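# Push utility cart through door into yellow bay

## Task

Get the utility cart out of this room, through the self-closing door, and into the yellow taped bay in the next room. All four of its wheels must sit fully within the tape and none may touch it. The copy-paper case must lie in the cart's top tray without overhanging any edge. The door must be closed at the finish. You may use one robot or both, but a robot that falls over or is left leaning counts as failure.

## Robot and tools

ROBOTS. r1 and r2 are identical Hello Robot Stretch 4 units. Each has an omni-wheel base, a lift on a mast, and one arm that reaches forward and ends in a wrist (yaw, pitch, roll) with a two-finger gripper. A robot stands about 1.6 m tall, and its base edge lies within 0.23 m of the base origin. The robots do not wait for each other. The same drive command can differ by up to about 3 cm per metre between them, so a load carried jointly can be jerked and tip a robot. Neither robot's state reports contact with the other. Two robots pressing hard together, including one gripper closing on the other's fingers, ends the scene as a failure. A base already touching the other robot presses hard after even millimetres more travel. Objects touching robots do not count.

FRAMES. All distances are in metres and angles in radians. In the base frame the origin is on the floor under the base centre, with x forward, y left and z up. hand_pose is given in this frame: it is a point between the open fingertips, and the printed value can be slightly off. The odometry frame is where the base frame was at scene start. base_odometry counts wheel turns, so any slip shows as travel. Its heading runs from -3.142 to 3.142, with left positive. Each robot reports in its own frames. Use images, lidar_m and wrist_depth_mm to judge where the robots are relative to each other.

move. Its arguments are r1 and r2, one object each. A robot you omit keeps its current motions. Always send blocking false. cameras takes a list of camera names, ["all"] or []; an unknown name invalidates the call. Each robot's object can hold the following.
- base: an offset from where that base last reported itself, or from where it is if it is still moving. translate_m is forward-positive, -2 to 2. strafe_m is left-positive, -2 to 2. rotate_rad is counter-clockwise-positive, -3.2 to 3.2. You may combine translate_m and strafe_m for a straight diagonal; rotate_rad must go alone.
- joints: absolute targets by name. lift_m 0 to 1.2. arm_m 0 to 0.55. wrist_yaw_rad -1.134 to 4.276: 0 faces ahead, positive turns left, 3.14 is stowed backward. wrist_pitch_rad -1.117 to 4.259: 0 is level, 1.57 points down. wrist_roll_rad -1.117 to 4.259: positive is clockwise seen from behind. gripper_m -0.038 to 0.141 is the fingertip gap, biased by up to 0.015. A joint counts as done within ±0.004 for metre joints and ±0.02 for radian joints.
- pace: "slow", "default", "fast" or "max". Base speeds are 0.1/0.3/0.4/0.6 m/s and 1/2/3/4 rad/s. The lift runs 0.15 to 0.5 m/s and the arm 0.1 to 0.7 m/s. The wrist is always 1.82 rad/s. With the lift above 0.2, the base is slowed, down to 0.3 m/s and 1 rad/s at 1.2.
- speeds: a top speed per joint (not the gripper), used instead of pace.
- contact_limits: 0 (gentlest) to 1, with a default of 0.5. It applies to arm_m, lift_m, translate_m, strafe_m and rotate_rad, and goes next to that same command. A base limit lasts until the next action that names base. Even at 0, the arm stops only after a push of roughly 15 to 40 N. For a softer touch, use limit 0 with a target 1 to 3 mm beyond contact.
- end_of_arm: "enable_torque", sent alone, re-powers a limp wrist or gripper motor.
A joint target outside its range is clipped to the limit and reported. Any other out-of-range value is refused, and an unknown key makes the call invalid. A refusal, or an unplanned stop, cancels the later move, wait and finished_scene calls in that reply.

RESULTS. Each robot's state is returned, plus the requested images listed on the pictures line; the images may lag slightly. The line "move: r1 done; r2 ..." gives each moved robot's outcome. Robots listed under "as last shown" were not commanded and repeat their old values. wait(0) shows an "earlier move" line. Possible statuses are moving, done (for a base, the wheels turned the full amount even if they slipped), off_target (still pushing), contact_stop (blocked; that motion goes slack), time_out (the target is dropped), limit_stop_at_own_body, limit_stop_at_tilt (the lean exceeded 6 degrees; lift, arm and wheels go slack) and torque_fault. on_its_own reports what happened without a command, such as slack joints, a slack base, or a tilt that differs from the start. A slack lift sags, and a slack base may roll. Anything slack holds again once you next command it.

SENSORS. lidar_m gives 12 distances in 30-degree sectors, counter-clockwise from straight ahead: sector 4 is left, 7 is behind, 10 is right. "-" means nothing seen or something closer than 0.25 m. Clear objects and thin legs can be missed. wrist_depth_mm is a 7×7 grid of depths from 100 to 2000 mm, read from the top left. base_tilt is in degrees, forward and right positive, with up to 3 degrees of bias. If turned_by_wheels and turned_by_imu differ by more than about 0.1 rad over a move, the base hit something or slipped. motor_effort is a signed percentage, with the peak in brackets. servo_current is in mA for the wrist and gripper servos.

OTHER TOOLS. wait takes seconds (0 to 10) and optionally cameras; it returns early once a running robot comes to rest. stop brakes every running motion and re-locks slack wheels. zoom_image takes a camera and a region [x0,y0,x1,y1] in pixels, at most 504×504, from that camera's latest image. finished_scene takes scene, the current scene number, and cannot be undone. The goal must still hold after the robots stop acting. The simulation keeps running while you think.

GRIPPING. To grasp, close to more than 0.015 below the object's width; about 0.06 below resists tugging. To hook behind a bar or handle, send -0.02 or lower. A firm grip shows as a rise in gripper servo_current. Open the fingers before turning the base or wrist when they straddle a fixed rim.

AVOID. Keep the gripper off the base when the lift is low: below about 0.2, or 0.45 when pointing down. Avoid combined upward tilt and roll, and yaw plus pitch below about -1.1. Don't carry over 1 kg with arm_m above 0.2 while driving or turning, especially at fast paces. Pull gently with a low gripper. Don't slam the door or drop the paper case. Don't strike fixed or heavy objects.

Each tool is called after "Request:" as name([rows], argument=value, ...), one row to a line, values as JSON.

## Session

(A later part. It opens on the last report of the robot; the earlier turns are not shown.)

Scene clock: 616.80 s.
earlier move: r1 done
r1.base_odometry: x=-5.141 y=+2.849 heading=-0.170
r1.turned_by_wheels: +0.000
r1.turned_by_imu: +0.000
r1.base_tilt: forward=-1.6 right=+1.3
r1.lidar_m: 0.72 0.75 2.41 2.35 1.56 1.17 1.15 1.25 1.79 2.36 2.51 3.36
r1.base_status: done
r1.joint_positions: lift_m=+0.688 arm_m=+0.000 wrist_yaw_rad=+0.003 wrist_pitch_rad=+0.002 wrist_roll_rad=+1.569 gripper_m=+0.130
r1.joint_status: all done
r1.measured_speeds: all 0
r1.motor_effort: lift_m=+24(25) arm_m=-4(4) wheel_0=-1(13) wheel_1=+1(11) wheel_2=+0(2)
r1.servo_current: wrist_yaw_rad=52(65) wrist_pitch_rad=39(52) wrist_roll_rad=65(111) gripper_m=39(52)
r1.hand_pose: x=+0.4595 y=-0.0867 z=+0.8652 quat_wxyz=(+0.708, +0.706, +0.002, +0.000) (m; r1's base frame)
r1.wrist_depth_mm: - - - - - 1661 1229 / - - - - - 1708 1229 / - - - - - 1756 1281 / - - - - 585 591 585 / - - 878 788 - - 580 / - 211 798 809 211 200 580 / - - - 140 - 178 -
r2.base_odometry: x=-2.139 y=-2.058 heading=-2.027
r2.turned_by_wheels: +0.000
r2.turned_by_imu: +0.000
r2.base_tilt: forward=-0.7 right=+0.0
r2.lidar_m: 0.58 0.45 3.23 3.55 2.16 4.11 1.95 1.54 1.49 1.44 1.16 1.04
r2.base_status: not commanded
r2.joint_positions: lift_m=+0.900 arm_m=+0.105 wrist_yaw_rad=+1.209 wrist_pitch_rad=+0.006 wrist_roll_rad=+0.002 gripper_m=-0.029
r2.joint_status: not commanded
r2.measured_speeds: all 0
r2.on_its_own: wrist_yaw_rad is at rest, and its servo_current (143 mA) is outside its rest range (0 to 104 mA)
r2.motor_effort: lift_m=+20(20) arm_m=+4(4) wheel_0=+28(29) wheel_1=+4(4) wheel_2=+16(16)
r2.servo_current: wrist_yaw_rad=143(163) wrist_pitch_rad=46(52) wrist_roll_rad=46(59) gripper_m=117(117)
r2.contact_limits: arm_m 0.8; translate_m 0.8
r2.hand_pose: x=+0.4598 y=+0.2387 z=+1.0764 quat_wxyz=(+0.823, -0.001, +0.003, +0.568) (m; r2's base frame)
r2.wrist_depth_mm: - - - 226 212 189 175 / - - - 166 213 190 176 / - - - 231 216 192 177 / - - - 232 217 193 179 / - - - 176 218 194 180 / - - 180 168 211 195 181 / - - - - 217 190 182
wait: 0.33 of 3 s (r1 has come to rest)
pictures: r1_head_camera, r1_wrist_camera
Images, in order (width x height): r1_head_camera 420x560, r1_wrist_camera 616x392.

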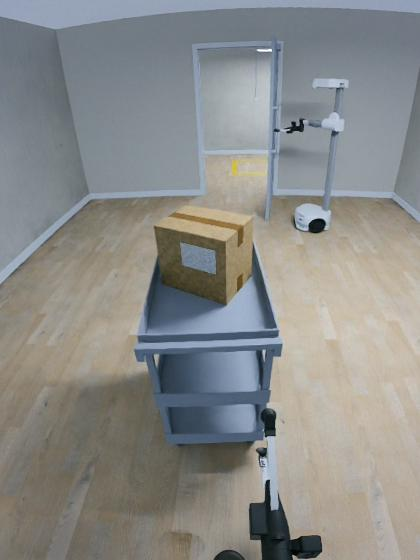

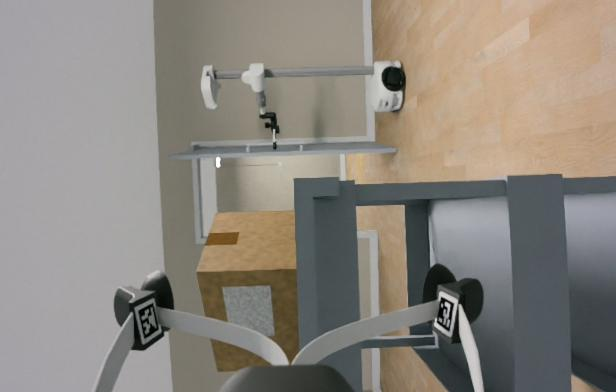

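Request:
move(blocking=false, r1={"base":{"strafe_m":0.12}})

Request:
wait(seconds=3, cameras=["r1_head_camera","r1_wrist_camera"])

Scene clock: 630.77 s.
move: r1 moving
r1.base_odometry: x=-5.135 y=+2.885 heading=-0.170
r1.turned_by_wheels: +0.000
r1.turned_by_imu: +0.000
r1.base_tilt: forward=-1.6 right=+1.3
r1.lidar_m: 0.70 0.74 2.34 2.30 1.56 1.21 1.15 1.23 1.79 2.40 2.55 0.78
r1.base_status: strafe_m moving
r1.joint_positions: lift_m=+0.688 arm_m=+0.000 wrist_yaw_rad=+0.003 wrist_pitch_rad=+0.002 wrist_roll_rad=+1.569 gripper_m=+0.130
r1.joint_status: not commanded
r1.measured_speeds: translate_m=+0.000 strafe_m=+0.140 rotate_rad=+0.002 lift_m=+0.000 arm_m=+0.000 wrist_yaw_rad=+0.000 wrist_pitch_rad=+0.000 wrist_roll_rad=+0.000
r1.motor_effort: lift_m=+24(24) arm_m=-4(4) wheel_0=-7(11) wheel_1=+10(10) wheel_2=+0(1)
r1.servo_current: wrist_yaw_rad=39(59) wrist_pitch_rad=46(46) wrist_roll_rad=46(65) gripper_m=39(46)
r1.hand_pose: x=+0.4595 y=-0.0867 z=+0.8652 quat_wxyz=(+0.708, +0.706, +0.002, +0.000) (m; r1's base frame)
r1.wrist_depth_mm: - - - - - 1661 1182 / - - - - - 1708 1205 / - - - - - 1756 1160 / - - - 580 - 585 585 / - - 831 798 - - 574 / - 211 809 831 210 198 574 / - - - 140 - 178 -
r2.base_odometry: x=-2.139 y=-2.058 heading=-2.027
r2.turned_by_wheels: +0.000
r2.turned_by_imu: +0.000
r2.base_tilt: forward=-0.7 right=+0.0
r2.lidar_m: 0.58 0.44 3.23 3.51 2.22 4.15 1.91 1.53 1.50 1.46 1.15 1.02
r2.base_status: not commanded
r2.joint_positions: lift_m=+0.900 arm_m=+0.105 wrist_yaw_rad=+1.209 wrist_pitch_rad=+0.006 wrist_roll_rad=+0.002 gripper_m=-0.029
r2.joint_status: not commanded
r2.measured_speeds: all 0
r2.motor_effort: lift_m=+20(20) arm_m=+4(4) wheel_0=+28(28) wheel_1=+4(4) wheel_2=+16(16)
r2.servo_current: wrist_yaw_rad=143(156) wrist_pitch_rad=46(52) wrist_roll_rad=46(59) gripper_m=111(117)
r2.contact_limits: arm_m 0.8; translate_m 0.8
r2.hand_pose: x=+0.4598 y=+0.2387 z=+1.0764 quat_wxyz=(+0.823, -0.001, +0.003, +0.568) (m; r2's base frame)
r2.wrist_depth_mm: - - - 227 211 189 176 / - - - 167 213 190 176 / - - - 230 215 192 178 / - - - 232 216 194 179 / - - - 175 219 195 179 / - - 180 168 213 195 181 / - - - - 218 190 181
pictures: none

Scene clock: 631.83 s.
earlier move: r1 done
r1.base_odometry: x=-5.121 y=+2.968 heading=-0.170
r1.turned_by_wheels: +0.000
r1.turned_by_imu: +0.000
r1.base_tilt: forward=-1.6 right=+1.2
r1.lidar_m: 0.70 3.06 2.26 2.21 1.57 1.18 1.16 1.25 1.80 2.49 2.63 0.77
r1.base_status: done
r1.joint_positions: lift_m=+0.688 arm_m=+0.000 wrist_yaw_rad=+0.003 wrist_pitch_rad=+0.002 wrist_roll_rad=+1.569 gripper_m=+0.130
r1.joint_status: not commanded
r1.measured_speeds: all 0
r1.motor_effort: lift_m=+24(24) arm_m=-4(4) wheel_0=+0(11) wheel_1=+1(10) wheel_2=+0(1)
r1.servo_current: wrist_yaw_rad=52(78) wrist_pitch_rad=46(46) wrist_roll_rad=46(65) gripper_m=39(46)
r1.hand_pose: x=+0.4595 y=-0.0867 z=+0.8652 quat_wxyz=(+0.708, +0.706, +0.002, +0.000) (m; r1's base frame)
r1.wrist_depth_mm: - - - - - 1756 1205 / - - - - - 1618 1182 / - - - 976 - 585 580 / - - 878 574 - - 574 / - - 842 809 - - 569 / - 211 878 878 211 199 564 / - - - 147 - 569 559
r2.base_odometry: x=-2.139 y=-2.058 heading=-2.027
r2.turned_by_wheels: +0.000
r2.turned_by_imu: +0.000
r2.base_tilt: forward=-0.6 right=+0.1
r2.lidar_m: 0.58 0.44 3.21 3.52 2.20 4.14 1.95 1.53 1.49 1.49 1.17 1.05
r2.base_status: not commanded
r2.joint_positions: lift_m=+0.900 arm_m=+0.105 wrist_yaw_rad=+1.209 wrist_pitch_rad=+0.006 wrist_roll_rad=+0.002 gripper_m=-0.029
r2.joint_status: not commanded
r2.measured_speeds: all 0
r2.on_its_own: wrist_yaw_rad is at rest, and its servo_current (150 mA) is outside its rest range (0 to 104 mA)
r2.motor_effort: lift_m=+20(20) arm_m=+4(4) wheel_0=+28(28) wheel_1=+4(4) wheel_2=+16(16)
r2.servo_current: wrist_yaw_rad=150(156) wrist_pitch_rad=46(52) wrist_roll_rad=46(59) gripper_m=111(117)
r2.contact_limits: arm_m 0.8; translate_m 0.8
r2.hand_pose: x=+0.4598 y=+0.2387 z=+1.0764 quat_wxyz=(+0.823, -0.001, +0.003, +0.568) (m; r2's base frame)
r2.wrist_depth_mm: - - - 227 211 188 175 / - - - 167 213 190 176 / - - - 230 216 191 177 / - - - 232 216 193 179 / - - - 175 218 194 179 / - - 180 168 213 195 181 / - - - - 217 190 181
wait: 1.07 of 3 s (r1 has come to rest)
pictures: r1_head_camera, r1_wrist_camera
Images, in order (width x height): r1_head_camera 420x560, r1_wrist_camera 616x392.

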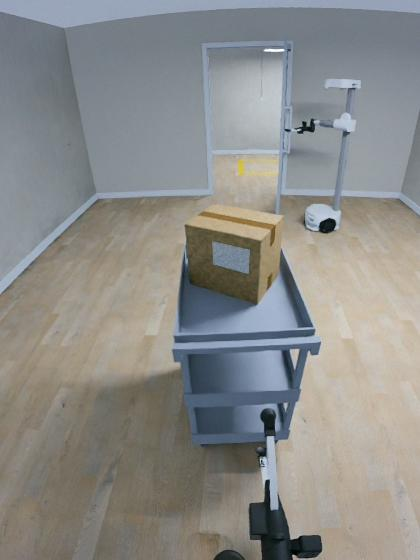

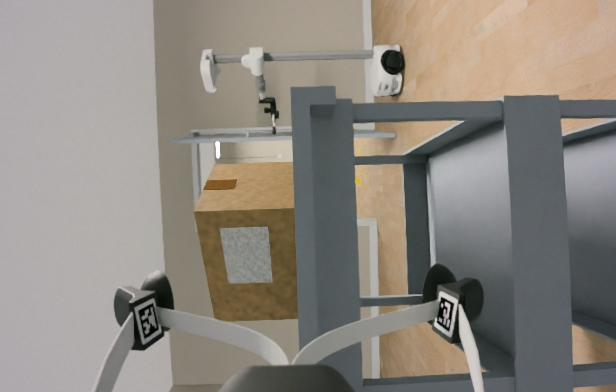

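Request:
move(blocking=false, r1={"base":{"translate_m":0.22,"strafe_m":0.01},"joints":{"arm_m":0.1},"contact_limits":{"translate_m":0.2}})

Request:
wait(seconds=3)

Request:
wait(seconds=1, cameras=["r1_wrist_camera","r1_head_camera"])

Scene clock: 639.63 s.
move: r1 moving
r1.base_odometry: x=-5.090 y=+2.964 heading=-0.169
r1.turned_by_wheels: +0.000
r1.turned_by_imu: +0.000
r1.base_tilt: forward=-1.6 right=+1.3
r1.lidar_m: 0.67 3.04 2.28 2.20 1.61 1.21 1.18 1.27 1.82 2.50 2.64 0.73
r1.base_status: translate_m moving; strafe_m moving
r1.joint_positions: lift_m=+0.688 arm_m=+0.051 wrist_yaw_rad=+0.002 wrist_pitch_rad=+0.002 wrist_roll_rad=+1.569 gripper_m=+0.130
r1.joint_status: arm_m moving
r1.measured_speeds: translate_m=+0.121 strafe_m=+0.005 rotate_rad=+0.004 lift_m=+0.000 arm_m=+0.195 wrist_yaw_rad=+0.000 wrist_pitch_rad=+0.000 wrist_roll_rad=+0.000
r1.motor_effort: lift_m=+24(24) arm_m=+5(7) wheel_0=+6(7) wheel_1=+9(9) wheel_2=-9(9)
r1.servo_current: wrist_yaw_rad=46(72) wrist_pitch_rad=46(46) wrist_roll_rad=46(59) gripper_m=46(46)
r1.contact_limits: translate_m 0.2
r1.hand_pose: x=+0.5101 y=-0.0867 z=+0.8652 quat_wxyz=(+0.708, +0.706, +0.002, +0.000) (m; r1's base frame)
r1.wrist_depth_mm: - - - - - 1708 1182 / - - - - - 1618 1160 / - - - - - 517 512 / - - 842 452 - - 512 / - - 759 732 - - 508 / - 211 778 809 211 196 500 / - - - 147 - - -
r2.base_odometry: x=-2.139 y=-2.058 heading=-2.027
r2.turned_by_wheels: +0.000
r2.turned_by_imu: +0.000
r2.base_tilt: forward=-0.7 right=+0.0
r2.lidar_m: 0.60 0.46 3.22 3.51 2.20 4.13 1.94 1.51 1.51 1.45 1.15 1.02
r2.base_status: not commanded
r2.joint_positions: lift_m=+0.900 arm_m=+0.105 wrist_yaw_rad=+1.209 wrist_pitch_rad=+0.006 wrist_roll_rad=+0.002 gripper_m=-0.029
r2.joint_status: not commanded
r2.measured_speeds: all 0
r2.motor_effort: lift_m=+20(20) arm_m=+4(4) wheel_0=+28(28) wheel_1=+4(4) wheel_2=+16(16)
r2.servo_current: wrist_yaw_rad=143(156) wrist_pitch_rad=46(52) wrist_roll_rad=52(52) gripper_m=111(111)
r2.contact_limits: arm_m 0.8; translate_m 0.8
r2.hand_pose: x=+0.4598 y=+0.2387 z=+1.0764 quat_wxyz=(+0.823, -0.001, +0.003, +0.568) (m; r2's base frame)
r2.wrist_depth_mm: - - - 227 211 189 175 / - - - 166 213 190 176 / - - - 229 215 192 178 / - - - 231 217 193 179 / - - - 175 218 194 180 / - - 180 168 213 195 180 / - - - - 218 190 181
pictures: none

Scene clock: 641.30 s.
earlier move: r1 done
r1.base_odometry: x=-4.902 y=+2.940 heading=-0.170
r1.turned_by_wheels: +0.000
r1.turned_by_imu: +0.000
r1.base_tilt: forward=-1.6 right=+1.2
r1.lidar_m: 0.49 0.52 2.26 2.19 1.88 1.42 1.38 1.46 2.10 2.52 2.65 0.54
r1.base_status: done
r1.joint_positions: lift_m=+0.688 arm_m=+0.100 wrist_yaw_rad=+0.002 wrist_pitch_rad=+0.002 wrist_roll_rad=+1.569 gripper_m=+0.130
r1.joint_status: all done
r1.measured_speeds: all 0
r1.motor_effort: lift_m=+24(24) arm_m=+5(8) wheel_0=+2(8) wheel_1=+3(9) wheel_2=+0(10)
r1.servo_current: wrist_yaw_rad=52(78) wrist_pitch_rad=33(52) wrist_roll_rad=33(65) gripper_m=39(46)
r1.contact_limits: translate_m 0.2
r1.hand_pose: x=+0.5594 y=-0.0867 z=+0.8652 quat_wxyz=(+0.708, +0.706, +0.002, +0.000) (m; r1's base frame)
r1.wrist_depth_mm: - - - 251 252 1618 1205 / - - - 251 251 1756 - / - - 647 250 250 - - / - 535 480 248 249 - - / - - 504 248 248 - - / - 211 530 187 247 195 - / - - 609 147 248 621 -
r2.base_odometry: x=-2.139 y=-2.058 heading=-2.027
r2.turned_by_wheels: +0.000
r2.turned_by_imu: +0.000
r2.base_tilt: forward=-0.7 right=+0.0
r2.lidar_m: 0.59 0.46 3.24 3.52 2.22 4.14 1.95 1.53 1.49 1.47 1.15 1.02
r2.base_status: not commanded
r2.joint_positions: lift_m=+0.900 arm_m=+0.105 wrist_yaw_rad=+1.209 wrist_pitch_rad=+0.006 wrist_roll_rad=+0.002 gripper_m=-0.029
r2.joint_status: not commanded
r2.measured_speeds: all 0
r2.on_its_own: wrist_yaw_rad is at rest, and its servo_current (143 mA) is outside its rest range (0 to 104 mA)
r2.motor_effort: lift_m=+20(20) arm_m=+4(4) wheel_0=+28(28) wheel_1=+4(4) wheel_2=+16(16)
r2.servo_current: wrist_yaw_rad=143(156) wrist_pitch_rad=46(52) wrist_roll_rad=33(59) gripper_m=111(117)
r2.contact_limits: arm_m 0.8; translate_m 0.8
r2.hand_pose: x=+0.4598 y=+0.2387 z=+1.0764 quat_wxyz=(+0.823, -0.001, +0.003, +0.568) (m; r2's base frame)
r2.wrist_depth_mm: - - - 226 212 189 175 / - - - 167 213 190 176 / - - - 230 216 192 178 / - - - 232 217 194 179 / - - - 176 219 193 180 / - - 179 168 213 195 181 / - - - - 218 190 181
wait: 1.67 of 3 s (r1 has come to rest)
pictures: none

Scene clock: 642.30 s.
r1.base_odometry: x=-4.902 y=+2.940 heading=-0.170
r1.turned_by_wheels: +0.000
r1.turned_by_imu: +0.000
r1.base_tilt: forward=-1.6 right=+1.3
r1.lidar_m: 0.50 0.52 2.25 2.19 1.85 1.42 1.38 1.45 2.14 2.49 2.66 0.54
r1.base_status: done
r1.joint_positions: lift_m=+0.688 arm_m=+0.100 wrist_yaw_rad=+0.002 wrist_pitch_rad=+0.002 wrist_roll_rad=+1.569 gripper_m=+0.130
r1.joint_status: all done
r1.measured_speeds: all 0
r1.motor_effort: lift_m=+24(24) arm_m=+5(8) wheel_0=+2(8) wheel_1=+3(9) wheel_2=+0(10)
r1.servo_current: wrist_yaw_rad=65(78) wrist_pitch_rad=39(52) wrist_roll_rad=33(65) gripper_m=46(46)
r1.contact_limits: translate_m 0.2
r1.hand_pose: x=+0.5594 y=-0.0867 z=+0.8652 quat_wxyz=(+0.708, +0.706, +0.002, +0.000) (m; r1's base frame)
r1.wrist_depth_mm: - - - 252 252 1618 1205 / - - - 251 251 1756 - / - - 640 250 250 - - / - 544 480 249 250 - - / - - 504 249 249 - - / - 211 530 188 248 196 - / - - 615 147 247 627 -
r2.base_odometry: x=-2.139 y=-2.058 heading=-2.027
r2.turned_by_wheels: +0.000
r2.turned_by_imu: +0.000
r2.base_tilt: forward=-0.7 right=+0.0
r2.lidar_m: 0.58 0.44 3.24 3.55 2.21 4.12 1.97 1.52 1.49 1.46 1.15 1.03
r2.base_status: not commanded
r2.joint_positions: lift_m=+0.900 arm_m=+0.105 wrist_yaw_rad=+1.209 wrist_pitch_rad=+0.006 wrist_roll_rad=+0.002 gripper_m=-0.029
r2.joint_status: not commanded
r2.measured_speeds: all 0
r2.on_its_own: wrist_yaw_rad is at rest, and its servo_current (156 mA) is outside its rest range (0 to 104 mA)
r2.motor_effort: lift_m=+20(20) arm_m=+4(4) wheel_0=+28(28) wheel_1=+4(4) wheel_2=+16(16)
r2.servo_current: wrist_yaw_rad=156(156) wrist_pitch_rad=46(52) wrist_roll_rad=52(59) gripper_m=111(117)
r2.contact_limits: arm_m 0.8; translate_m 0.8
r2.hand_pose: x=+0.4598 y=+0.2387 z=+1.0764 quat_wxyz=(+0.823, -0.001, +0.003, +0.568) (m; r2's base frame)
r2.wrist_depth_mm: - - - 226 212 189 175 / - - - 166 213 190 176 / - - - 230 215 191 178 / - - - 232 217 193 179 / - - - 175 218 195 180 / - - 180 168 213 195 181 / - - - - 217 190 182
wait: 1.00 s; at rest by 0.27 s
pictures: r1_head_camera, r1_wrist_camera
Images, in order (width x height): r1_head_camera 420x560, r1_wrist_camera 616x392.

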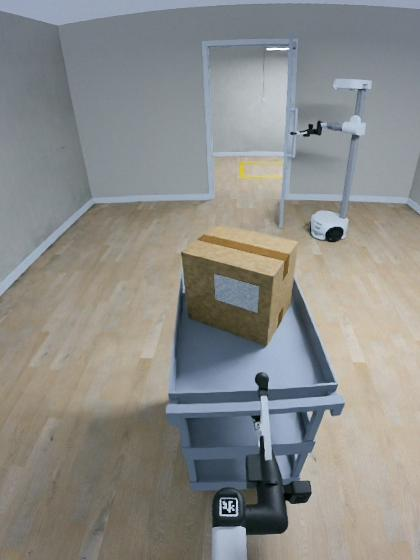

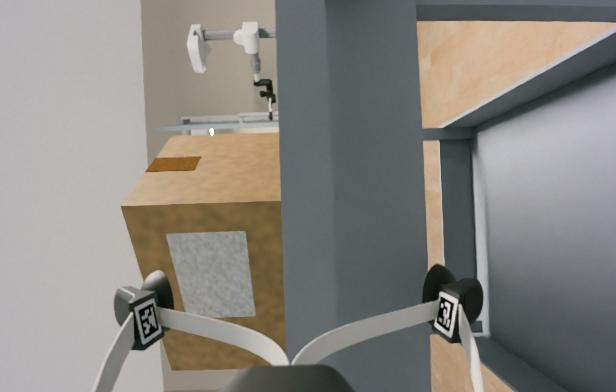

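Request:
move(blocking=false, r1={"joints":{"arm_m":0.17},"contact_limits":{"arm_m":0.1},"pace":"slow"})

Request:
wait(seconds=3)

Request:
move(blocking=false, r1={"joints":{"gripper_m":-0.02}})

Request:
wait(seconds=3, cameras=["r1_wrist_camera","r1_head_camera","r1_head_left_camera","r1_head_right_camera"])

Scene clock: 648.53 s.
move: r1 moving
r1.base_odometry: x=-4.902 y=+2.940 heading=-0.170
r1.turned_by_wheels: +0.000
r1.turned_by_imu: +0.000
r1.base_tilt: forward=-1.6 right=+1.2
r1.lidar_m: 0.50 0.52 2.25 2.18 1.87 1.42 1.35 1.48 2.10 2.50 2.64 0.51
r1.base_status: not commanded
r1.joint_positions: lift_m=+0.688 arm_m=+0.113 wrist_yaw_rad=+0.002 wrist_pitch_rad=+0.002 wrist_roll_rad=+1.569 gripper_m=+0.130
r1.joint_status: arm_m moving
r1.measured_speeds: translate_m=+0.000 strafe_m=+0.000 rotate_rad=+0.000 lift_m=+0.000 arm_m=+0.049 wrist_yaw_rad=+0.000 wrist_pitch_rad=+0.000 wrist_roll_rad=+0.000
r1.motor_effort: lift_m=+24(24) arm_m=+6(7) wheel_0=+2(3) wheel_1=+3(3) wheel_2=+0(0)
r1.servo_current: wrist_yaw_rad=65(65) wrist_pitch_rad=46(46) wrist_roll_rad=59(59) gripper_m=39(52)
r1.contact_limits: arm_m 0.1; translate_m 0.2
r1.hand_pose: x=+0.5720 y=-0.0867 z=+0.8652 quat_wxyz=(+0.708, +0.706, +0.002, +0.000) (m; r1's base frame)
r1.wrist_depth_mm: - - - 241 241 1576 1205 / - - - - 239 1756 - / - - 634 238 239 - - / - 525 469 238 237 - - / - - 492 177 237 - - / - 211 517 176 236 195 - / - - 591 147 236 - -
r2.base_odometry: x=-2.139 y=-2.058 heading=-2.027
r2.turned_by_wheels: +0.000
r2.turned_by_imu: +0.000
r2.base_tilt: forward=-0.7 right=+0.0
r2.lidar_m: 0.59 0.45 3.24 3.52 2.21 4.13 1.95 1.53 1.49 1.45 1.16 1.00
r2.base_status: not commanded
r2.joint_positions: lift_m=+0.900 arm_m=+0.105 wrist_yaw_rad=+1.209 wrist_pitch_rad=+0.006 wrist_roll_rad=+0.002 gripper_m=-0.029
r2.joint_status: not commanded
r2.measured_speeds: all 0
r2.motor_effort: lift_m=+20(20) arm_m=+4(4) wheel_0=+28(28) wheel_1=+4(4) wheel_2=+16(16)
r2.servo_current: wrist_yaw_rad=137(163) wrist_pitch_rad=46(52) wrist_roll_rad=46(59) gripper_m=117(117)
r2.contact_limits: arm_m 0.8; translate_m 0.8
r2.hand_pose: x=+0.4598 y=+0.2387 z=+1.0764 quat_wxyz=(+0.823, -0.001, +0.003, +0.568) (m; r2's base frame)
r2.wrist_depth_mm: - - - 227 211 189 174 / - - - 166 214 190 176 / - - - 231 215 192 177 / - - - 231 217 193 179 / - - - 176 218 195 179 / - - 180 167 212 195 181 / - - - - 217 190 181
pictures: none

Scene clock: 650.00 s.
earlier move: r1 done
r1.base_odometry: x=-4.902 y=+2.940 heading=-0.170
r1.turned_by_wheels: +0.000
r1.turned_by_imu: +0.000
r1.base_tilt: forward=-1.5 right=+1.3
r1.lidar_m: 0.54 3.00 2.25 2.19 1.86 1.44 1.37 1.48 2.12 2.51 2.65 0.56
r1.base_status: not commanded
r1.joint_positions: lift_m=+0.688 arm_m=+0.170 wrist_yaw_rad=+0.000 wrist_pitch_rad=+0.005 wrist_roll_rad=+1.569 gripper_m=+0.130
r1.joint_status: all done
r1.measured_speeds: all 0
r1.motor_effort: lift_m=+24(24) arm_m=+5(9) wheel_0=+2(3) wheel_1=+3(3) wheel_2=-1(1)
r1.servo_current: wrist_yaw_rad=46(65) wrist_pitch_rad=39(52) wrist_roll_rad=52(65) gripper_m=46(52)
r1.contact_limits: arm_m 0.1; translate_m 0.2
r1.hand_pose: x=+0.6291 y=-0.0875 z=+0.8642 quat_wxyz=(+0.708, +0.706, +0.002, -0.002) (m; r1's base frame)
r1.wrist_depth_mm: - - - 235 234 1661 1205 / - - - - 230 1618 1229 / - - - 580 227 - - / - 500 469 163 224 - - / - 469 466 161 220 - - / - 211 488 158 216 191 - / - - 539 147 214 - -
r2.base_odometry: x=-2.139 y=-2.058 heading=-2.027
r2.turned_by_wheels: +0.000
r2.turned_by_imu: +0.000
r2.base_tilt: forward=-0.7 right=+0.0
r2.lidar_m: 0.61 0.43 3.24 3.54 2.16 4.16 1.97 1.52 1.49 1.45 1.17 1.05
r2.base_status: not commanded
r2.joint_positions: lift_m=+0.900 arm_m=+0.105 wrist_yaw_rad=+1.209 wrist_pitch_rad=+0.006 wrist_roll_rad=+0.002 gripper_m=-0.029
r2.joint_status: not commanded
r2.measured_speeds: all 0
r2.on_its_own: wrist_yaw_rad is at rest, and its servo_current (130 mA) is outside its rest range (0 to 104 mA)
r2.motor_effort: lift_m=+20(20) arm_m=+4(4) wheel_0=+28(28) wheel_1=+4(4) wheel_2=+16(16)
r2.servo_current: wrist_yaw_rad=130(163) wrist_pitch_rad=46(59) wrist_roll_rad=52(65) gripper_m=111(117)
r2.contact_limits: arm_m 0.8; translate_m 0.8
r2.hand_pose: x=+0.4598 y=+0.2387 z=+1.0764 quat_wxyz=(+0.823, -0.001, +0.003, +0.568) (m; r2's base frame)
r2.wrist_depth_mm: - - - 226 211 189 174 / - - - 166 213 190 176 / - - - 230 216 191 178 / - - - 232 218 194 179 / - - - 175 218 195 179 / - - 179 168 212 195 180 / - - - - 218 191 181
wait: 1.47 of 3 s (r1 has come to rest)
pictures: none

Scene clock: 650.50 s.
move: r1 moving
r1.base_odometry: x=-4.902 y=+2.940 heading=-0.170
r1.turned_by_wheels: +0.000
r1.turned_by_imu: +0.000
r1.base_tilt: forward=-1.6 right=+1.3
r1.lidar_m: 0.53 2.99 2.25 2.19 1.88 1.41 1.37 1.44 2.13 2.50 2.63 0.59
r1.base_status: not commanded
r1.joint_positions: lift_m=+0.688 arm_m=+0.170 wrist_yaw_rad=+0.000 wrist_pitch_rad=+0.005 wrist_roll_rad=+1.569 gripper_m=+0.117
r1.joint_status: gripper_m moving
r1.measured_speeds: translate_m=+0.000 strafe_m=+0.000 rotate_rad=+0.000 lift_m=+0.000 arm_m=+0.000 wrist_yaw_rad=+0.000 wrist_pitch_rad=+0.001 wrist_roll_rad=+0.000
r1.motor_effort: lift_m=+24(24) arm_m=+6(6) wheel_0=+2(2) wheel_1=+3(3) wheel_2=-1(1)
r1.servo_current: wrist_yaw_rad=46(52) wrist_pitch_rad=52(52) wrist_roll_rad=52(59) gripper_m=104(104)
r1.contact_limits: arm_m 0.1; translate_m 0.2
r1.hand_pose: x=+0.6291 y=-0.0875 z=+0.8642 quat_wxyz=(+0.708, +0.706, +0.002, -0.002) (m; r1's base frame)
r1.wrist_depth_mm: - - - 234 235 1576 1205 / - - - 231 232 1756 1205 / - - - 226 228 - - / - 492 469 222 225 - - / - 466 466 161 220 - - / - 484 484 158 217 192 - / - 544 544 140 215 - -
r2.base_odometry: x=-2.139 y=-2.058 heading=-2.027
r2.turned_by_wheels: +0.000
r2.turned_by_imu: +0.000
r2.base_tilt: forward=-0.7 right=+0.0
r2.lidar_m: 0.59 0.41 3.24 3.51 2.14 4.17 1.94 1.52 1.51 1.45 1.14 1.03
r2.base_status: not commanded
r2.joint_positions: lift_m=+0.900 arm_m=+0.105 wrist_yaw_rad=+1.209 wrist_pitch_rad=+0.006 wrist_roll_rad=+0.002 gripper_m=-0.029
r2.joint_status: not commanded
r2.measured_speeds: all 0
r2.motor_effort: lift_m=+20(20) arm_m=+4(4) wheel_0=+28(28) wheel_1=+4(4) wheel_2=+16(16)
r2.servo_current: wrist_yaw_rad=143(163) wrist_pitch_rad=46(52) wrist_roll_rad=33(65) gripper_m=111(111)
r2.contact_limits: arm_m 0.8; translate_m 0.8
r2.hand_pose: x=+0.4598 y=+0.2387 z=+1.0764 quat_wxyz=(+0.823, -0.001, +0.003, +0.568) (m; r2's base frame)
r2.wrist_depth_mm: - - - 227 211 189 175 / - - - 167 213 190 176 / - - - 230 215 192 178 / - - - 231 216 194 179 / - - - 175 218 194 179 / - - 181 168 212 195 181 / - - - - 217 190 181
pictures: none

Scene clock: 652.30 s.
earlier move: r1 done
r1.base_odometry: x=-4.902 y=+2.940 heading=-0.170
r1.turned_by_wheels: +0.000
r1.turned_by_imu: +0.000
r1.base_tilt: forward=-1.6 right=+1.3
r1.lidar_m: 0.55 3.03 2.25 2.18 1.91 1.41 1.36 1.48 2.11 2.50 2.67 0.63
r1.base_status: not commanded
r1.joint_positions: lift_m=+0.688 arm_m=+0.170 wrist_yaw_rad=-0.002 wrist_pitch_rad=+0.007 wrist_roll_rad=+1.569 gripper_m=-0.019
r1.joint_status: all done
r1.measured_speeds: all 0
r1.motor_effort: lift_m=+24(24) arm_m=-1(6) wheel_0=+2(2) wheel_1=+2(3) wheel_2=+0(4)
r1.servo_current: wrist_yaw_rad=59(72) wrist_pitch_rad=52(117) wrist_roll_rad=46(65) gripper_m=65(208)
r1.contact_limits: arm_m 0.1; translate_m 0.2
r1.hand_pose: x=+0.6291 y=-0.0881 z=+0.8637 quat_wxyz=(+0.708, +0.706, +0.002, -0.003) (m; r1's base frame)
r1.wrist_depth_mm: - - - 263 266 1661 1205 / - - - 263 262 1808 - / - - 615 257 259 - - / - 492 492 255 256 - - / - - 517 250 250 - - / - - 209 197 183 - - / - - 597 155 246 134 -
r2.base_odometry: x=-2.139 y=-2.058 heading=-2.027
r2.turned_by_wheels: +0.000
r2.turned_by_imu: +0.000
r2.base_tilt: forward=-0.7 right=-0.1
r2.lidar_m: 0.58 0.45 3.23 3.49 2.12 4.14 1.92 1.51 1.48 1.47 1.14 1.01
r2.base_status: not commanded
r2.joint_positions: lift_m=+0.900 arm_m=+0.105 wrist_yaw_rad=+1.209 wrist_pitch_rad=+0.006 wrist_roll_rad=+0.002 gripper_m=-0.029
r2.joint_status: not commanded
r2.measured_speeds: all 0
r2.on_its_own: wrist_yaw_rad is at rest, and its servo_current (143 mA) is outside its rest range (0 to 104 mA)
r2.motor_effort: lift_m=+20(20) arm_m=+4(4) wheel_0=+28(28) wheel_1=+4(4) wheel_2=+16(16)
r2.servo_current: wrist_yaw_rad=143(163) wrist_pitch_rad=46(52) wrist_roll_rad=46(65) gripper_m=111(117)
r2.contact_limits: arm_m 0.8; translate_m 0.8
r2.hand_pose: x=+0.4598 y=+0.2387 z=+1.0764 quat_wxyz=(+0.823, -0.001, +0.003, +0.568) (m; r2's base frame)
r2.wrist_depth_mm: - - - 227 211 189 176 / - - - 167 213 190 176 / - - - 229 216 191 177 / - - - 232 216 194 179 / - - - 175 218 194 179 / - - 180 168 213 195 181 / - - - - 217 190 181
wait: 1.80 of 3 s (r1 has come to rest)
pictures: r1_head_camera, r1_head_left_camera, r1_head_right_camera, r1_wrist_camera
Images, in order (width x height): r1_head_camera 420x560, r1_head_left_camera 420x672, r1_head_right_camera 420x672, r1_wrist_camera 616x392.

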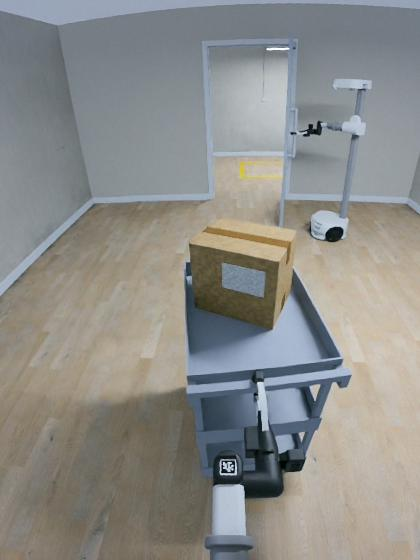

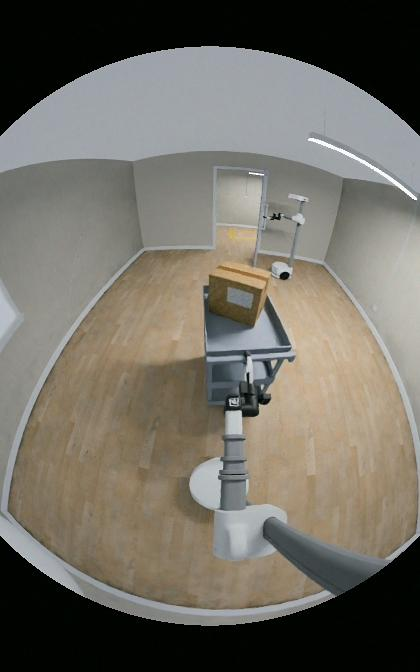

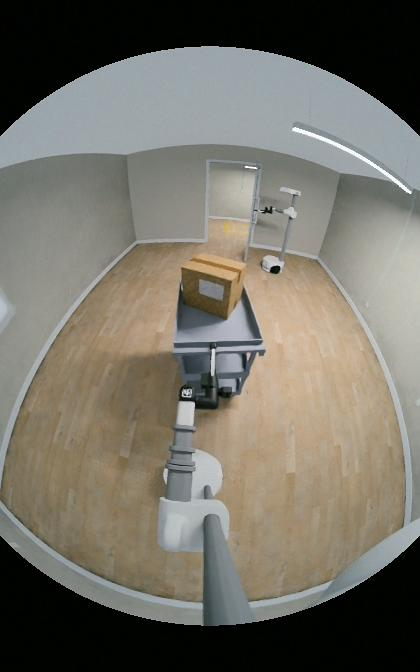

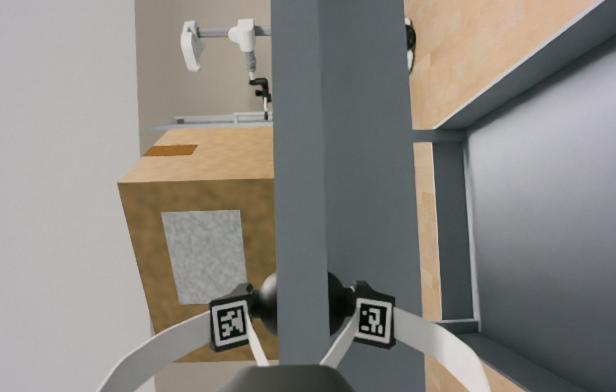

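Request:
move(blocking=false, r1={"base":{"translate_m":0.5,"strafe_m":0.06},"contact_limits":{"translate_m":0.5},"pace":"slow"})

Request:
wait(seconds=8, cameras=["r1_head_camera","r1_wrist_camera"])

Scene clock: 668.73 s.
move: r1 moving
r1.base_odometry: x=-4.890 y=+2.940 heading=-0.169
r1.turned_by_wheels: +0.000
r1.turned_by_imu: +0.000
r1.base_tilt: forward=-1.6 right=+1.3
r1.lidar_m: 0.55 3.00 2.25 2.18 1.88 1.41 1.39 1.46 2.13 2.50 2.65 0.60
r1.base_status: translate_m moving; strafe_m moving
r1.joint_positions: lift_m=+0.688 arm_m=+0.170 wrist_yaw_rad=-0.002 wrist_pitch_rad=+0.007 wrist_roll_rad=+1.569 gripper_m=-0.019
r1.joint_status: not commanded
r1.measured_speeds: translate_m=+0.048 strafe_m=+0.006 rotate_rad=-0.001 lift_m=+0.000 arm_m=+0.000 wrist_yaw_rad=+0.000 wrist_pitch_rad=+0.000 wrist_roll_rad=+0.000
r1.motor_effort: lift_m=+24(24) arm_m=-2(4) wheel_0=+7(8) wheel_1=+4(7) wheel_2=-6(6)
r1.servo_current: wrist_yaw_rad=46(59) wrist_pitch_rad=52(52) wrist_roll_rad=59(59) gripper_m=65(78)
r1.contact_limits: arm_m 0.1; translate_m 0.5
r1.hand_pose: x=+0.6291 y=-0.0881 z=+0.8637 quat_wxyz=(+0.708, +0.706, +0.002, -0.003) (m; r1's base frame)
r1.wrist_depth_mm: - - - - 271 1618 1229 / - - - 263 264 1808 - / - - 654 259 259 - - / - 512 484 253 255 - - / - 525 512 248 250 - - / - - 211 196 183 - - / - - 591 155 241 133 -
r2.base_odometry: x=-2.139 y=-2.058 heading=-2.027
r2.turned_by_wheels: +0.000
r2.turned_by_imu: +0.000
r2.base_tilt: forward=-0.7 right=+0.0
r2.lidar_m: 0.55 0.44 3.23 3.52 2.12 4.11 1.91 1.51 1.50 1.48 1.15 1.04
r2.base_status: not commanded
r2.joint_positions: lift_m=+0.900 arm_m=+0.105 wrist_yaw_rad=+1.209 wrist_pitch_rad=+0.006 wrist_roll_rad=+0.002 gripper_m=-0.029
r2.joint_status: not commanded
r2.measured_speeds: all 0
r2.motor_effort: lift_m=+20(20) arm_m=+4(4) wheel_0=+28(28) wheel_1=+4(4) wheel_2=+16(16)
r2.servo_current: wrist_yaw_rad=137(150) wrist_pitch_rad=46(46) wrist_roll_rad=46(52) gripper_m=111(117)
r2.contact_limits: arm_m 0.8; translate_m 0.8
r2.hand_pose: x=+0.4598 y=+0.2387 z=+1.0764 quat_wxyz=(+0.823, -0.001, +0.003, +0.568) (m; r2's base frame)
r2.wrist_depth_mm: - - - 227 212 189 175 / - - - 167 213 190 176 / - - - 231 216 192 177 / - - - 232 217 193 179 / - - - 175 218 194 180 / - - 180 168 212 195 181 / - - - - 218 190 181
pictures: none

Scene clock: 674.53 s.
earlier move: r1 done
r1.base_odometry: x=-4.400 y=+2.915 heading=-0.169
r1.turned_by_wheels: +0.000
r1.turned_by_imu: +0.000
r1.base_tilt: forward=-1.6 right=+1.3
r1.lidar_m: 0.53 2.90 2.21 2.09 2.27 1.91 1.84 2.01 2.64 2.60 2.69 0.59
r1.base_status: done
r1.joint_positions: lift_m=+0.688 arm_m=+0.170 wrist_yaw_rad=-0.002 wrist_pitch_rad=+0.007 wrist_roll_rad=+1.569 gripper_m=-0.020
r1.joint_status: not commanded
r1.measured_speeds: all 0
r1.motor_effort: lift_m=+24(24) arm_m=+4(5) wheel_0=+5(9) wheel_1=+5(7) wheel_2=-3(17)
r1.servo_current: wrist_yaw_rad=59(78) wrist_pitch_rad=46(59) wrist_roll_rad=52(72) gripper_m=52(78)
r1.contact_limits: arm_m 0.1; translate_m 0.5
r1.hand_pose: x=+0.6291 y=-0.0880 z=+0.8637 quat_wxyz=(+0.708, +0.706, +0.002, -0.003) (m; r1's base frame)
r1.wrist_depth_mm: - - - 222 224 1618 - / - - 615 164 225 - - / - 480 452 167 228 - - / - 488 480 168 229 - - / - - 530 229 232 - - / - - 564 176 233 820 - / - - 180 148 236 530 -
r2.base_odometry: x=-2.139 y=-2.058 heading=-2.027
r2.turned_by_wheels: +0.000
r2.turned_by_imu: +0.001
r2.base_tilt: forward=-0.7 right=-0.1
r2.lidar_m: 0.58 0.43 3.24 1.96 1.74 4.11 1.95 1.52 1.50 1.46 1.16 1.00
r2.base_status: not commanded
r2.joint_positions: lift_m=+0.900 arm_m=+0.105 wrist_yaw_rad=+1.209 wrist_pitch_rad=+0.006 wrist_roll_rad=+0.002 gripper_m=-0.029
r2.joint_status: not commanded
r2.measured_speeds: all 0
r2.on_its_own: wrist_yaw_rad is at rest, and its servo_current (143 mA) is outside its rest range (0 to 104 mA)
r2.motor_effort: lift_m=+20(20) arm_m=+4(4) wheel_0=+28(29) wheel_1=+4(4) wheel_2=+16(16)
r2.servo_current: wrist_yaw_rad=143(163) wrist_pitch_rad=46(52) wrist_roll_rad=46(59) gripper_m=104(117)
r2.contact_limits: arm_m 0.8; translate_m 0.8
r2.hand_pose: x=+0.4598 y=+0.2387 z=+1.0764 quat_wxyz=(+0.823, -0.001, +0.003, +0.568) (m; r2's base frame)
r2.wrist_depth_mm: - - - 226 211 189 175 / - - - 167 213 190 176 / - - - 230 216 192 177 / - - - 232 217 194 179 / - - - 176 217 194 180 / - - 179 168 212 196 181 / - - - - 217 190 182
wait: 5.80 of 8 s (r1 has come to rest)
pictures: r1_head_camera, r1_wrist_camera
Images, in order (width x height): r1_head_camera 420x560, r1_wrist_camera 616x392.

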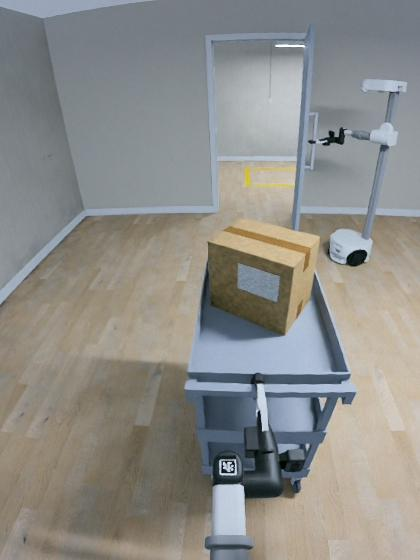

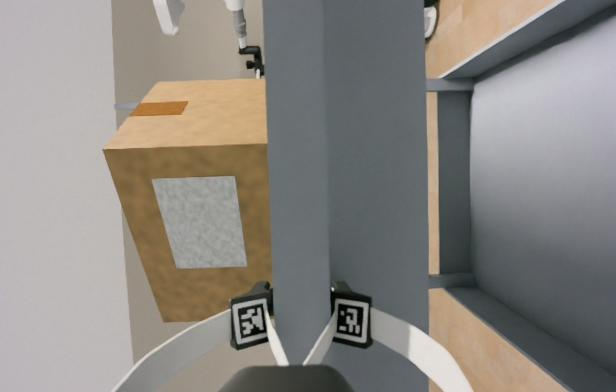

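Request:
move(blocking=false, r1={"base":{"translate_m":0.7,"strafe_m":-0.08},"contact_limits":{"translate_m":0.5},"pace":"slow"})

Request:
wait(seconds=10, cameras=["r1_head_camera","r1_head_left_camera"])

Scene clock: 681.70 s.
move: r1 moving
r1.base_odometry: x=-4.388 y=+2.912 heading=-0.169
r1.turned_by_wheels: +0.000
r1.turned_by_imu: +0.000
r1.base_tilt: forward=-1.6 right=+1.3
r1.lidar_m: 0.55 2.87 2.19 2.10 2.26 1.93 1.87 2.01 2.68 2.61 2.74 0.59
r1.base_status: translate_m moving; strafe_m moving
r1.joint_positions: lift_m=+0.688 arm_m=+0.170 wrist_yaw_rad=-0.002 wrist_pitch_rad=+0.007 wrist_roll_rad=+1.569 gripper_m=-0.020
r1.joint_status: not commanded
r1.measured_speeds: translate_m=+0.048 strafe_m=-0.006 rotate_rad=-0.002 lift_m=+0.000 arm_m=+0.000 wrist_yaw_rad=+0.002 wrist_pitch_rad=+0.000 wrist_roll_rad=+0.000
r1.motor_effort: lift_m=+23(24) arm_m=+4(4) wheel_0=+8(10) wheel_1=+5(8) wheel_2=-8(8)
r1.servo_current: wrist_yaw_rad=39(65) wrist_pitch_rad=52(59) wrist_roll_rad=33(59) gripper_m=39(52)
r1.contact_limits: arm_m 0.1; translate_m 0.5
r1.hand_pose: x=+0.6291 y=-0.0879 z=+0.8637 quat_wxyz=(+0.708, +0.706, +0.002, -0.003) (m; r1's base frame)
r1.wrist_depth_mm: - - - 220 222 1661 - / - - 603 164 224 - - / - 473 455 225 225 - - / - 484 480 167 229 - - / - - 535 229 231 - - / - - 569 176 232 1756 - / - - 180 148 236 530 -
r2.base_odometry: x=-2.139 y=-2.058 heading=-2.027
r2.turned_by_wheels: +0.000
r2.turned_by_imu: +0.000
r2.base_tilt: forward=-0.7 right=+0.0
r2.lidar_m: 0.59 0.45 3.23 1.92 1.70 4.12 1.94 1.53 1.48 1.46 1.16 1.04
r2.base_status: not commanded
r2.joint_positions: lift_m=+0.900 arm_m=+0.105 wrist_yaw_rad=+1.209 wrist_pitch_rad=+0.006 wrist_roll_rad=+0.002 gripper_m=-0.029
r2.joint_status: not commanded
r2.measured_speeds: all 0
r2.motor_effort: lift_m=+20(20) arm_m=+4(4) wheel_0=+28(28) wheel_1=+4(4) wheel_2=+16(17)
r2.servo_current: wrist_yaw_rad=137(143) wrist_pitch_rad=46(46) wrist_roll_rad=52(52) gripper_m=111(117)
r2.contact_limits: arm_m 0.8; translate_m 0.8
r2.hand_pose: x=+0.4598 y=+0.2387 z=+1.0764 quat_wxyz=(+0.823, -0.001, +0.003, +0.568) (m; r2's base frame)
r2.wrist_depth_mm: - - - 226 211 189 176 / - - - 167 213 190 176 / - - - 230 216 192 177 / - - - 232 216 193 179 / - - - 175 218 195 180 / - - 180 168 212 195 180 / - - - - 217 190 182
pictures: none

Scene clock: 689.53 s.
earlier move: r1 done
r1.base_odometry: x=-3.723 y=+2.719 heading=-0.169
r1.turned_by_wheels: +0.000
r1.turned_by_imu: +0.001
r1.base_tilt: forward=-1.6 right=+1.3
r1.lidar_m: 0.58 2.92 2.21 2.17 2.28 2.67 2.56 2.77 2.62 2.54 2.67 0.57
r1.base_status: done
r1.joint_positions: lift_m=+0.688 arm_m=+0.170 wrist_yaw_rad=-0.001 wrist_pitch_rad=+0.007 wrist_roll_rad=+1.569 gripper_m=-0.020
r1.joint_status: not commanded
r1.measured_speeds: all 0
r1.motor_effort: lift_m=+24(24) arm_m=+4(4) wheel_0=+6(11) wheel_1=+3(8) wheel_2=-1(8)
r1.servo_current: wrist_yaw_rad=59(72) wrist_pitch_rad=52(59) wrist_roll_rad=46(78) gripper_m=46(52)
r1.contact_limits: arm_m 0.1; translate_m 0.5
r1.hand_pose: x=+0.6292 y=-0.0877 z=+0.8637 quat_wxyz=(+0.708, +0.706, +0.002, -0.003) (m; r1's base frame)
r1.wrist_depth_mm: - - - 153 208 - - / - 539 508 154 213 - - / - 439 442 216 219 - - / - 500 496 163 224 - - / - - 559 167 229 - - / - - 609 176 232 1808 - / - - 180 166 239 1464 1308
r2.base_odometry: x=-2.139 y=-2.058 heading=-2.027
r2.turned_by_wheels: +0.000
r2.turned_by_imu: +0.001
r2.base_tilt: forward=-0.7 right=+0.0
r2.lidar_m: 0.60 0.45 3.24 1.09 1.12 4.14 1.93 1.54 1.49 1.47 1.16 1.04
r2.base_status: not commanded
r2.joint_positions: lift_m=+0.900 arm_m=+0.105 wrist_yaw_rad=+1.209 wrist_pitch_rad=+0.006 wrist_roll_rad=+0.002 gripper_m=-0.029
r2.joint_status: not commanded
r2.measured_speeds: all 0
r2.on_its_own: wrist_yaw_rad is at rest, and its servo_current (150 mA) is outside its rest range (0 to 104 mA)
r2.motor_effort: lift_m=+20(20) arm_m=+4(4) wheel_0=+28(29) wheel_1=+4(4) wheel_2=+16(17)
r2.servo_current: wrist_yaw_rad=150(163) wrist_pitch_rad=46(52) wrist_roll_rad=46(65) gripper_m=117(117)
r2.contact_limits: arm_m 0.8; translate_m 0.8
r2.hand_pose: x=+0.4598 y=+0.2387 z=+1.0764 quat_wxyz=(+0.823, -0.001, +0.003, +0.568) (m; r2's base frame)
r2.wrist_depth_mm: - - - 227 211 189 175 / - - - 167 213 190 176 / - - - 230 216 192 177 / - - - 232 217 194 179 / 1098 - - 175 218 194 180 / - - 180 168 213 196 181 / - 1182 - - 218 190 181
wait: 7.83 of 10 s (r1 has come to rest)
pictures: r1_head_camera, r1_head_left_camera
Images, in order (width x height): r1_head_camera 420x560, r1_head_left_camera 420x672.

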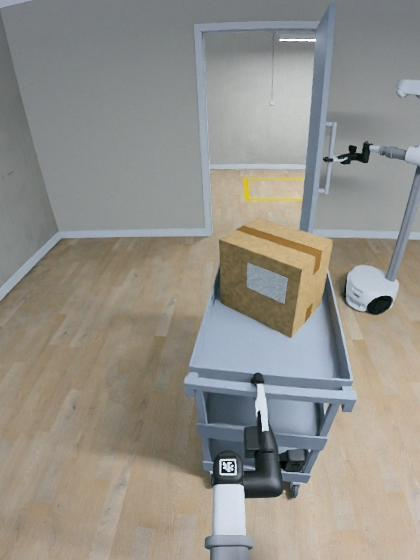

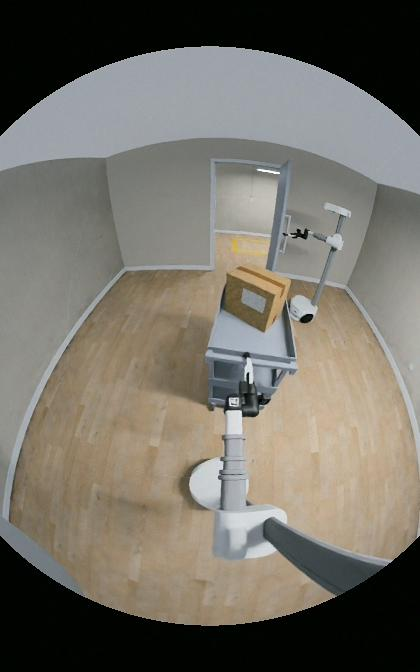

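Request:
move(blocking=false, r1={"base":{"translate_m":0.55,"strafe_m":-0.13},"contact_limits":{"translate_m":0.5},"pace":"slow"})

Request:
wait(seconds=10, cameras=["r1_head_camera","r1_head_right_camera","r2_head_right_camera","r2_head_left_camera"])

Scene clock: 703.87 s.
move: r1 moving
r1.base_odometry: x=-3.711 y=+2.714 heading=-0.168
r1.turned_by_wheels: +0.001
r1.turned_by_imu: +0.000
r1.base_tilt: forward=-1.6 right=+1.3
r1.lidar_m: 0.56 2.93 2.23 2.15 2.30 2.64 2.58 2.77 2.64 2.56 2.71 0.57
r1.base_status: translate_m moving; strafe_m moving
r1.joint_positions: lift_m=+0.688 arm_m=+0.170 wrist_yaw_rad=-0.001 wrist_pitch_rad=+0.007 wrist_roll_rad=+1.569 gripper_m=-0.020
r1.joint_status: not commanded
r1.measured_speeds: translate_m=+0.050 strafe_m=-0.012 rotate_rad=+0.002 lift_m=+0.000 arm_m=+0.000 wrist_yaw_rad=+0.000 wrist_pitch_rad=+0.000 wrist_roll_rad=+0.000
r1.motor_effort: lift_m=+24(24) arm_m=+4(4) wheel_0=+10(12) wheel_1=+4(6) wheel_2=-6(7)
r1.servo_current: wrist_yaw_rad=52(59) wrist_pitch_rad=46(52) wrist_roll_rad=39(65) gripper_m=46(52)
r1.contact_limits: arm_m 0.1; translate_m 0.5
r1.hand_pose: x=+0.6292 y=-0.0877 z=+0.8637 quat_wxyz=(+0.708, +0.706, +0.002, -0.003) (m; r1's base frame)
r1.wrist_depth_mm: - - - 151 209 - - / - 569 512 154 213 - - / - 442 442 215 219 - - / - 500 492 163 223 - - / - - 564 167 229 - - / - - 615 175 233 1756 - / - - 180 165 239 1430 1308
r2.base_odometry: x=-2.139 y=-2.058 heading=-2.027
r2.turned_by_wheels: +0.000
r2.turned_by_imu: +0.000
r2.base_tilt: forward=-0.7 right=+0.0
r2.lidar_m: 0.61 0.45 3.23 1.09 1.12 4.11 1.95 1.52 1.50 1.45 1.16 1.04
r2.base_status: not commanded
r2.joint_positions: lift_m=+0.900 arm_m=+0.105 wrist_yaw_rad=+1.209 wrist_pitch_rad=+0.006 wrist_roll_rad=+0.002 gripper_m=-0.029
r2.joint_status: not commanded
r2.measured_speeds: all 0
r2.motor_effort: lift_m=+20(20) arm_m=+4(4) wheel_0=+28(28) wheel_1=+4(4) wheel_2=+16(16)
r2.servo_current: wrist_yaw_rad=143(156) wrist_pitch_rad=52(52) wrist_roll_rad=46(59) gripper_m=104(124)
r2.contact_limits: arm_m 0.8; translate_m 0.8
r2.hand_pose: x=+0.4598 y=+0.2387 z=+1.0764 quat_wxyz=(+0.823, -0.001, +0.003, +0.568) (m; r2's base frame)
r2.wrist_depth_mm: - - - 227 211 189 175 / - - - 167 214 190 176 / - - - 231 216 192 177 / - - - 231 218 193 179 / 1060 - - 176 218 194 180 / - - 180 167 213 196 181 / - - - - 218 190 181
pictures: none

Scene clock: 710.27 s.
earlier move: r1 done
r1.base_odometry: x=-3.203 y=+2.499 heading=-0.168
r1.turned_by_wheels: +0.000
r1.turned_by_imu: +0.002
r1.base_tilt: forward=-1.6 right=+1.2
r1.lidar_m: 0.56 2.82 2.32 2.28 2.40 3.20 3.15 3.30 2.53 2.46 2.59 0.55
r1.base_status: done
r1.joint_positions: lift_m=+0.688 arm_m=+0.170 wrist_yaw_rad=+0.000 wrist_pitch_rad=+0.007 wrist_roll_rad=+1.569 gripper_m=-0.020
r1.joint_status: not commanded
r1.measured_speeds: all 0
r1.motor_effort: lift_m=+23(24) arm_m=+4(4) wheel_0=+6(12) wheel_1=+4(7) wheel_2=+0(7)
r1.servo_current: wrist_yaw_rad=65(72) wrist_pitch_rad=52(59) wrist_roll_rad=52(65) gripper_m=52(59)
r1.contact_limits: arm_m 0.1; translate_m 0.5
r1.hand_pose: x=+0.6293 y=-0.0874 z=+0.8637 quat_wxyz=(+0.708, +0.706, +0.003, -0.002) (m; r1's base frame)
r1.wrist_depth_mm: - - - 211 213 1618 - / - 1229 544 158 216 - - / - 442 445 218 221 - - / - 496 484 164 225 - - / - - 554 228 230 - - / - - 597 176 232 1808 - / - - 179 147 238 1499 -
r2.base_odometry: x=-2.139 y=-2.058 heading=-2.027
r2.turned_by_wheels: +0.000
r2.turned_by_imu: +0.001
r2.base_tilt: forward=-0.7 right=+0.0
r2.lidar_m: 0.57 0.44 0.78 0.66 1.05 4.14 1.96 1.52 1.50 1.46 1.14 1.03
r2.base_status: not commanded
r2.joint_positions: lift_m=+0.900 arm_m=+0.105 wrist_yaw_rad=+1.209 wrist_pitch_rad=+0.006 wrist_roll_rad=+0.002 gripper_m=-0.029
r2.joint_status: not commanded
r2.measured_speeds: all 0
r2.on_its_own: wrist_yaw_rad is at rest, and its servo_current (150 mA) is outside its rest range (0 to 104 mA)
r2.motor_effort: lift_m=+20(20) arm_m=+4(4) wheel_0=+28(29) wheel_1=+4(4) wheel_2=+16(16)
r2.servo_current: wrist_yaw_rad=150(156) wrist_pitch_rad=39(52) wrist_roll_rad=46(65) gripper_m=111(124)
r2.contact_limits: arm_m 0.8; translate_m 0.8
r2.hand_pose: x=+0.4598 y=+0.2387 z=+1.0764 quat_wxyz=(+0.823, -0.001, +0.003, +0.568) (m; r2's base frame)
r2.wrist_depth_mm: - - - 227 211 189 175 / - - - 167 213 190 176 / - - - 231 216 192 178 / - - - 232 216 194 179 / 707 778 - 176 218 194 179 / 699 768 179 168 213 195 181 / 585 145 - - 217 191 182
wait: 6.40 of 10 s (r1 has come to rest)
pictures: r1_head_camera, r1_head_right_camera, r2_head_left_camera, r2_head_right_camera
Images, in order (width x height): r1_head_camera 420x560, r1_head_right_camera 420x672, r2_head_left_camera 420x672, r2_head_right_camera 420x672.

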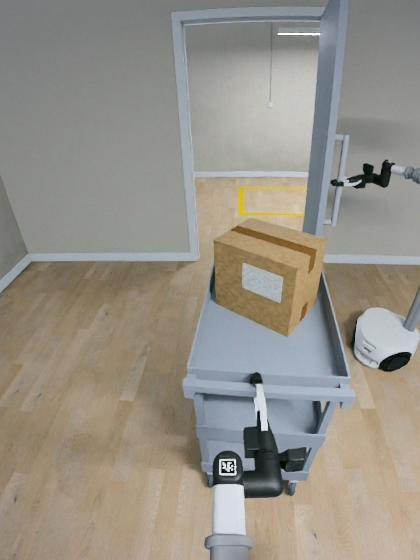

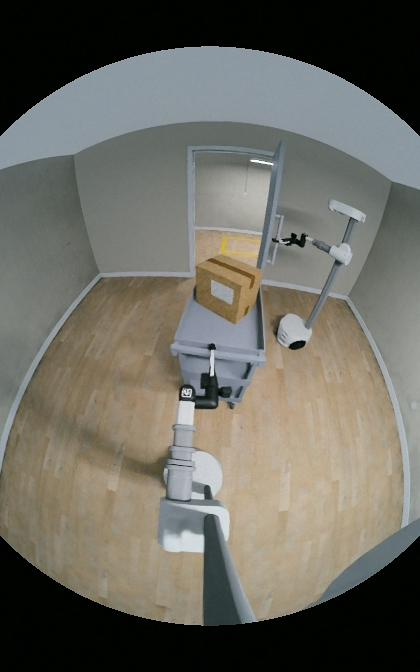

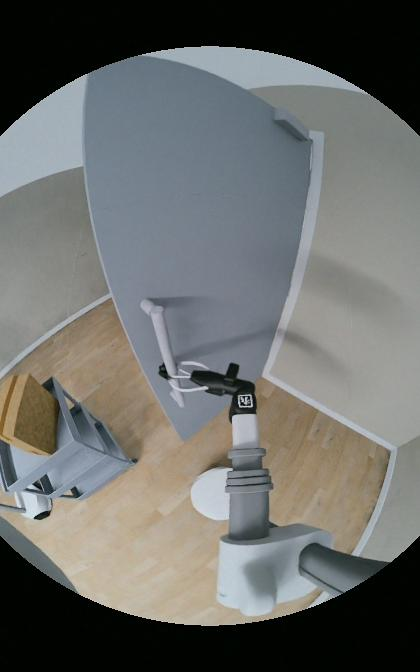

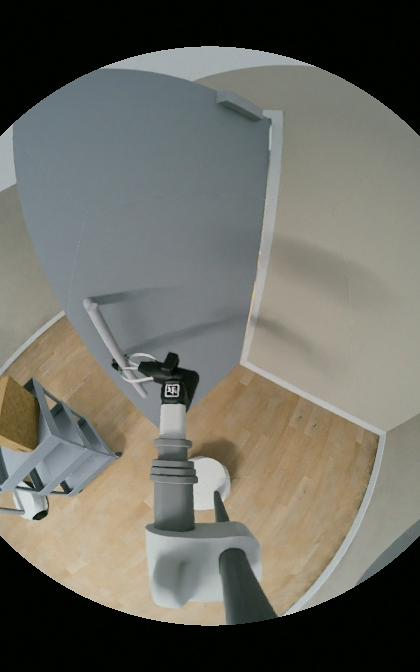

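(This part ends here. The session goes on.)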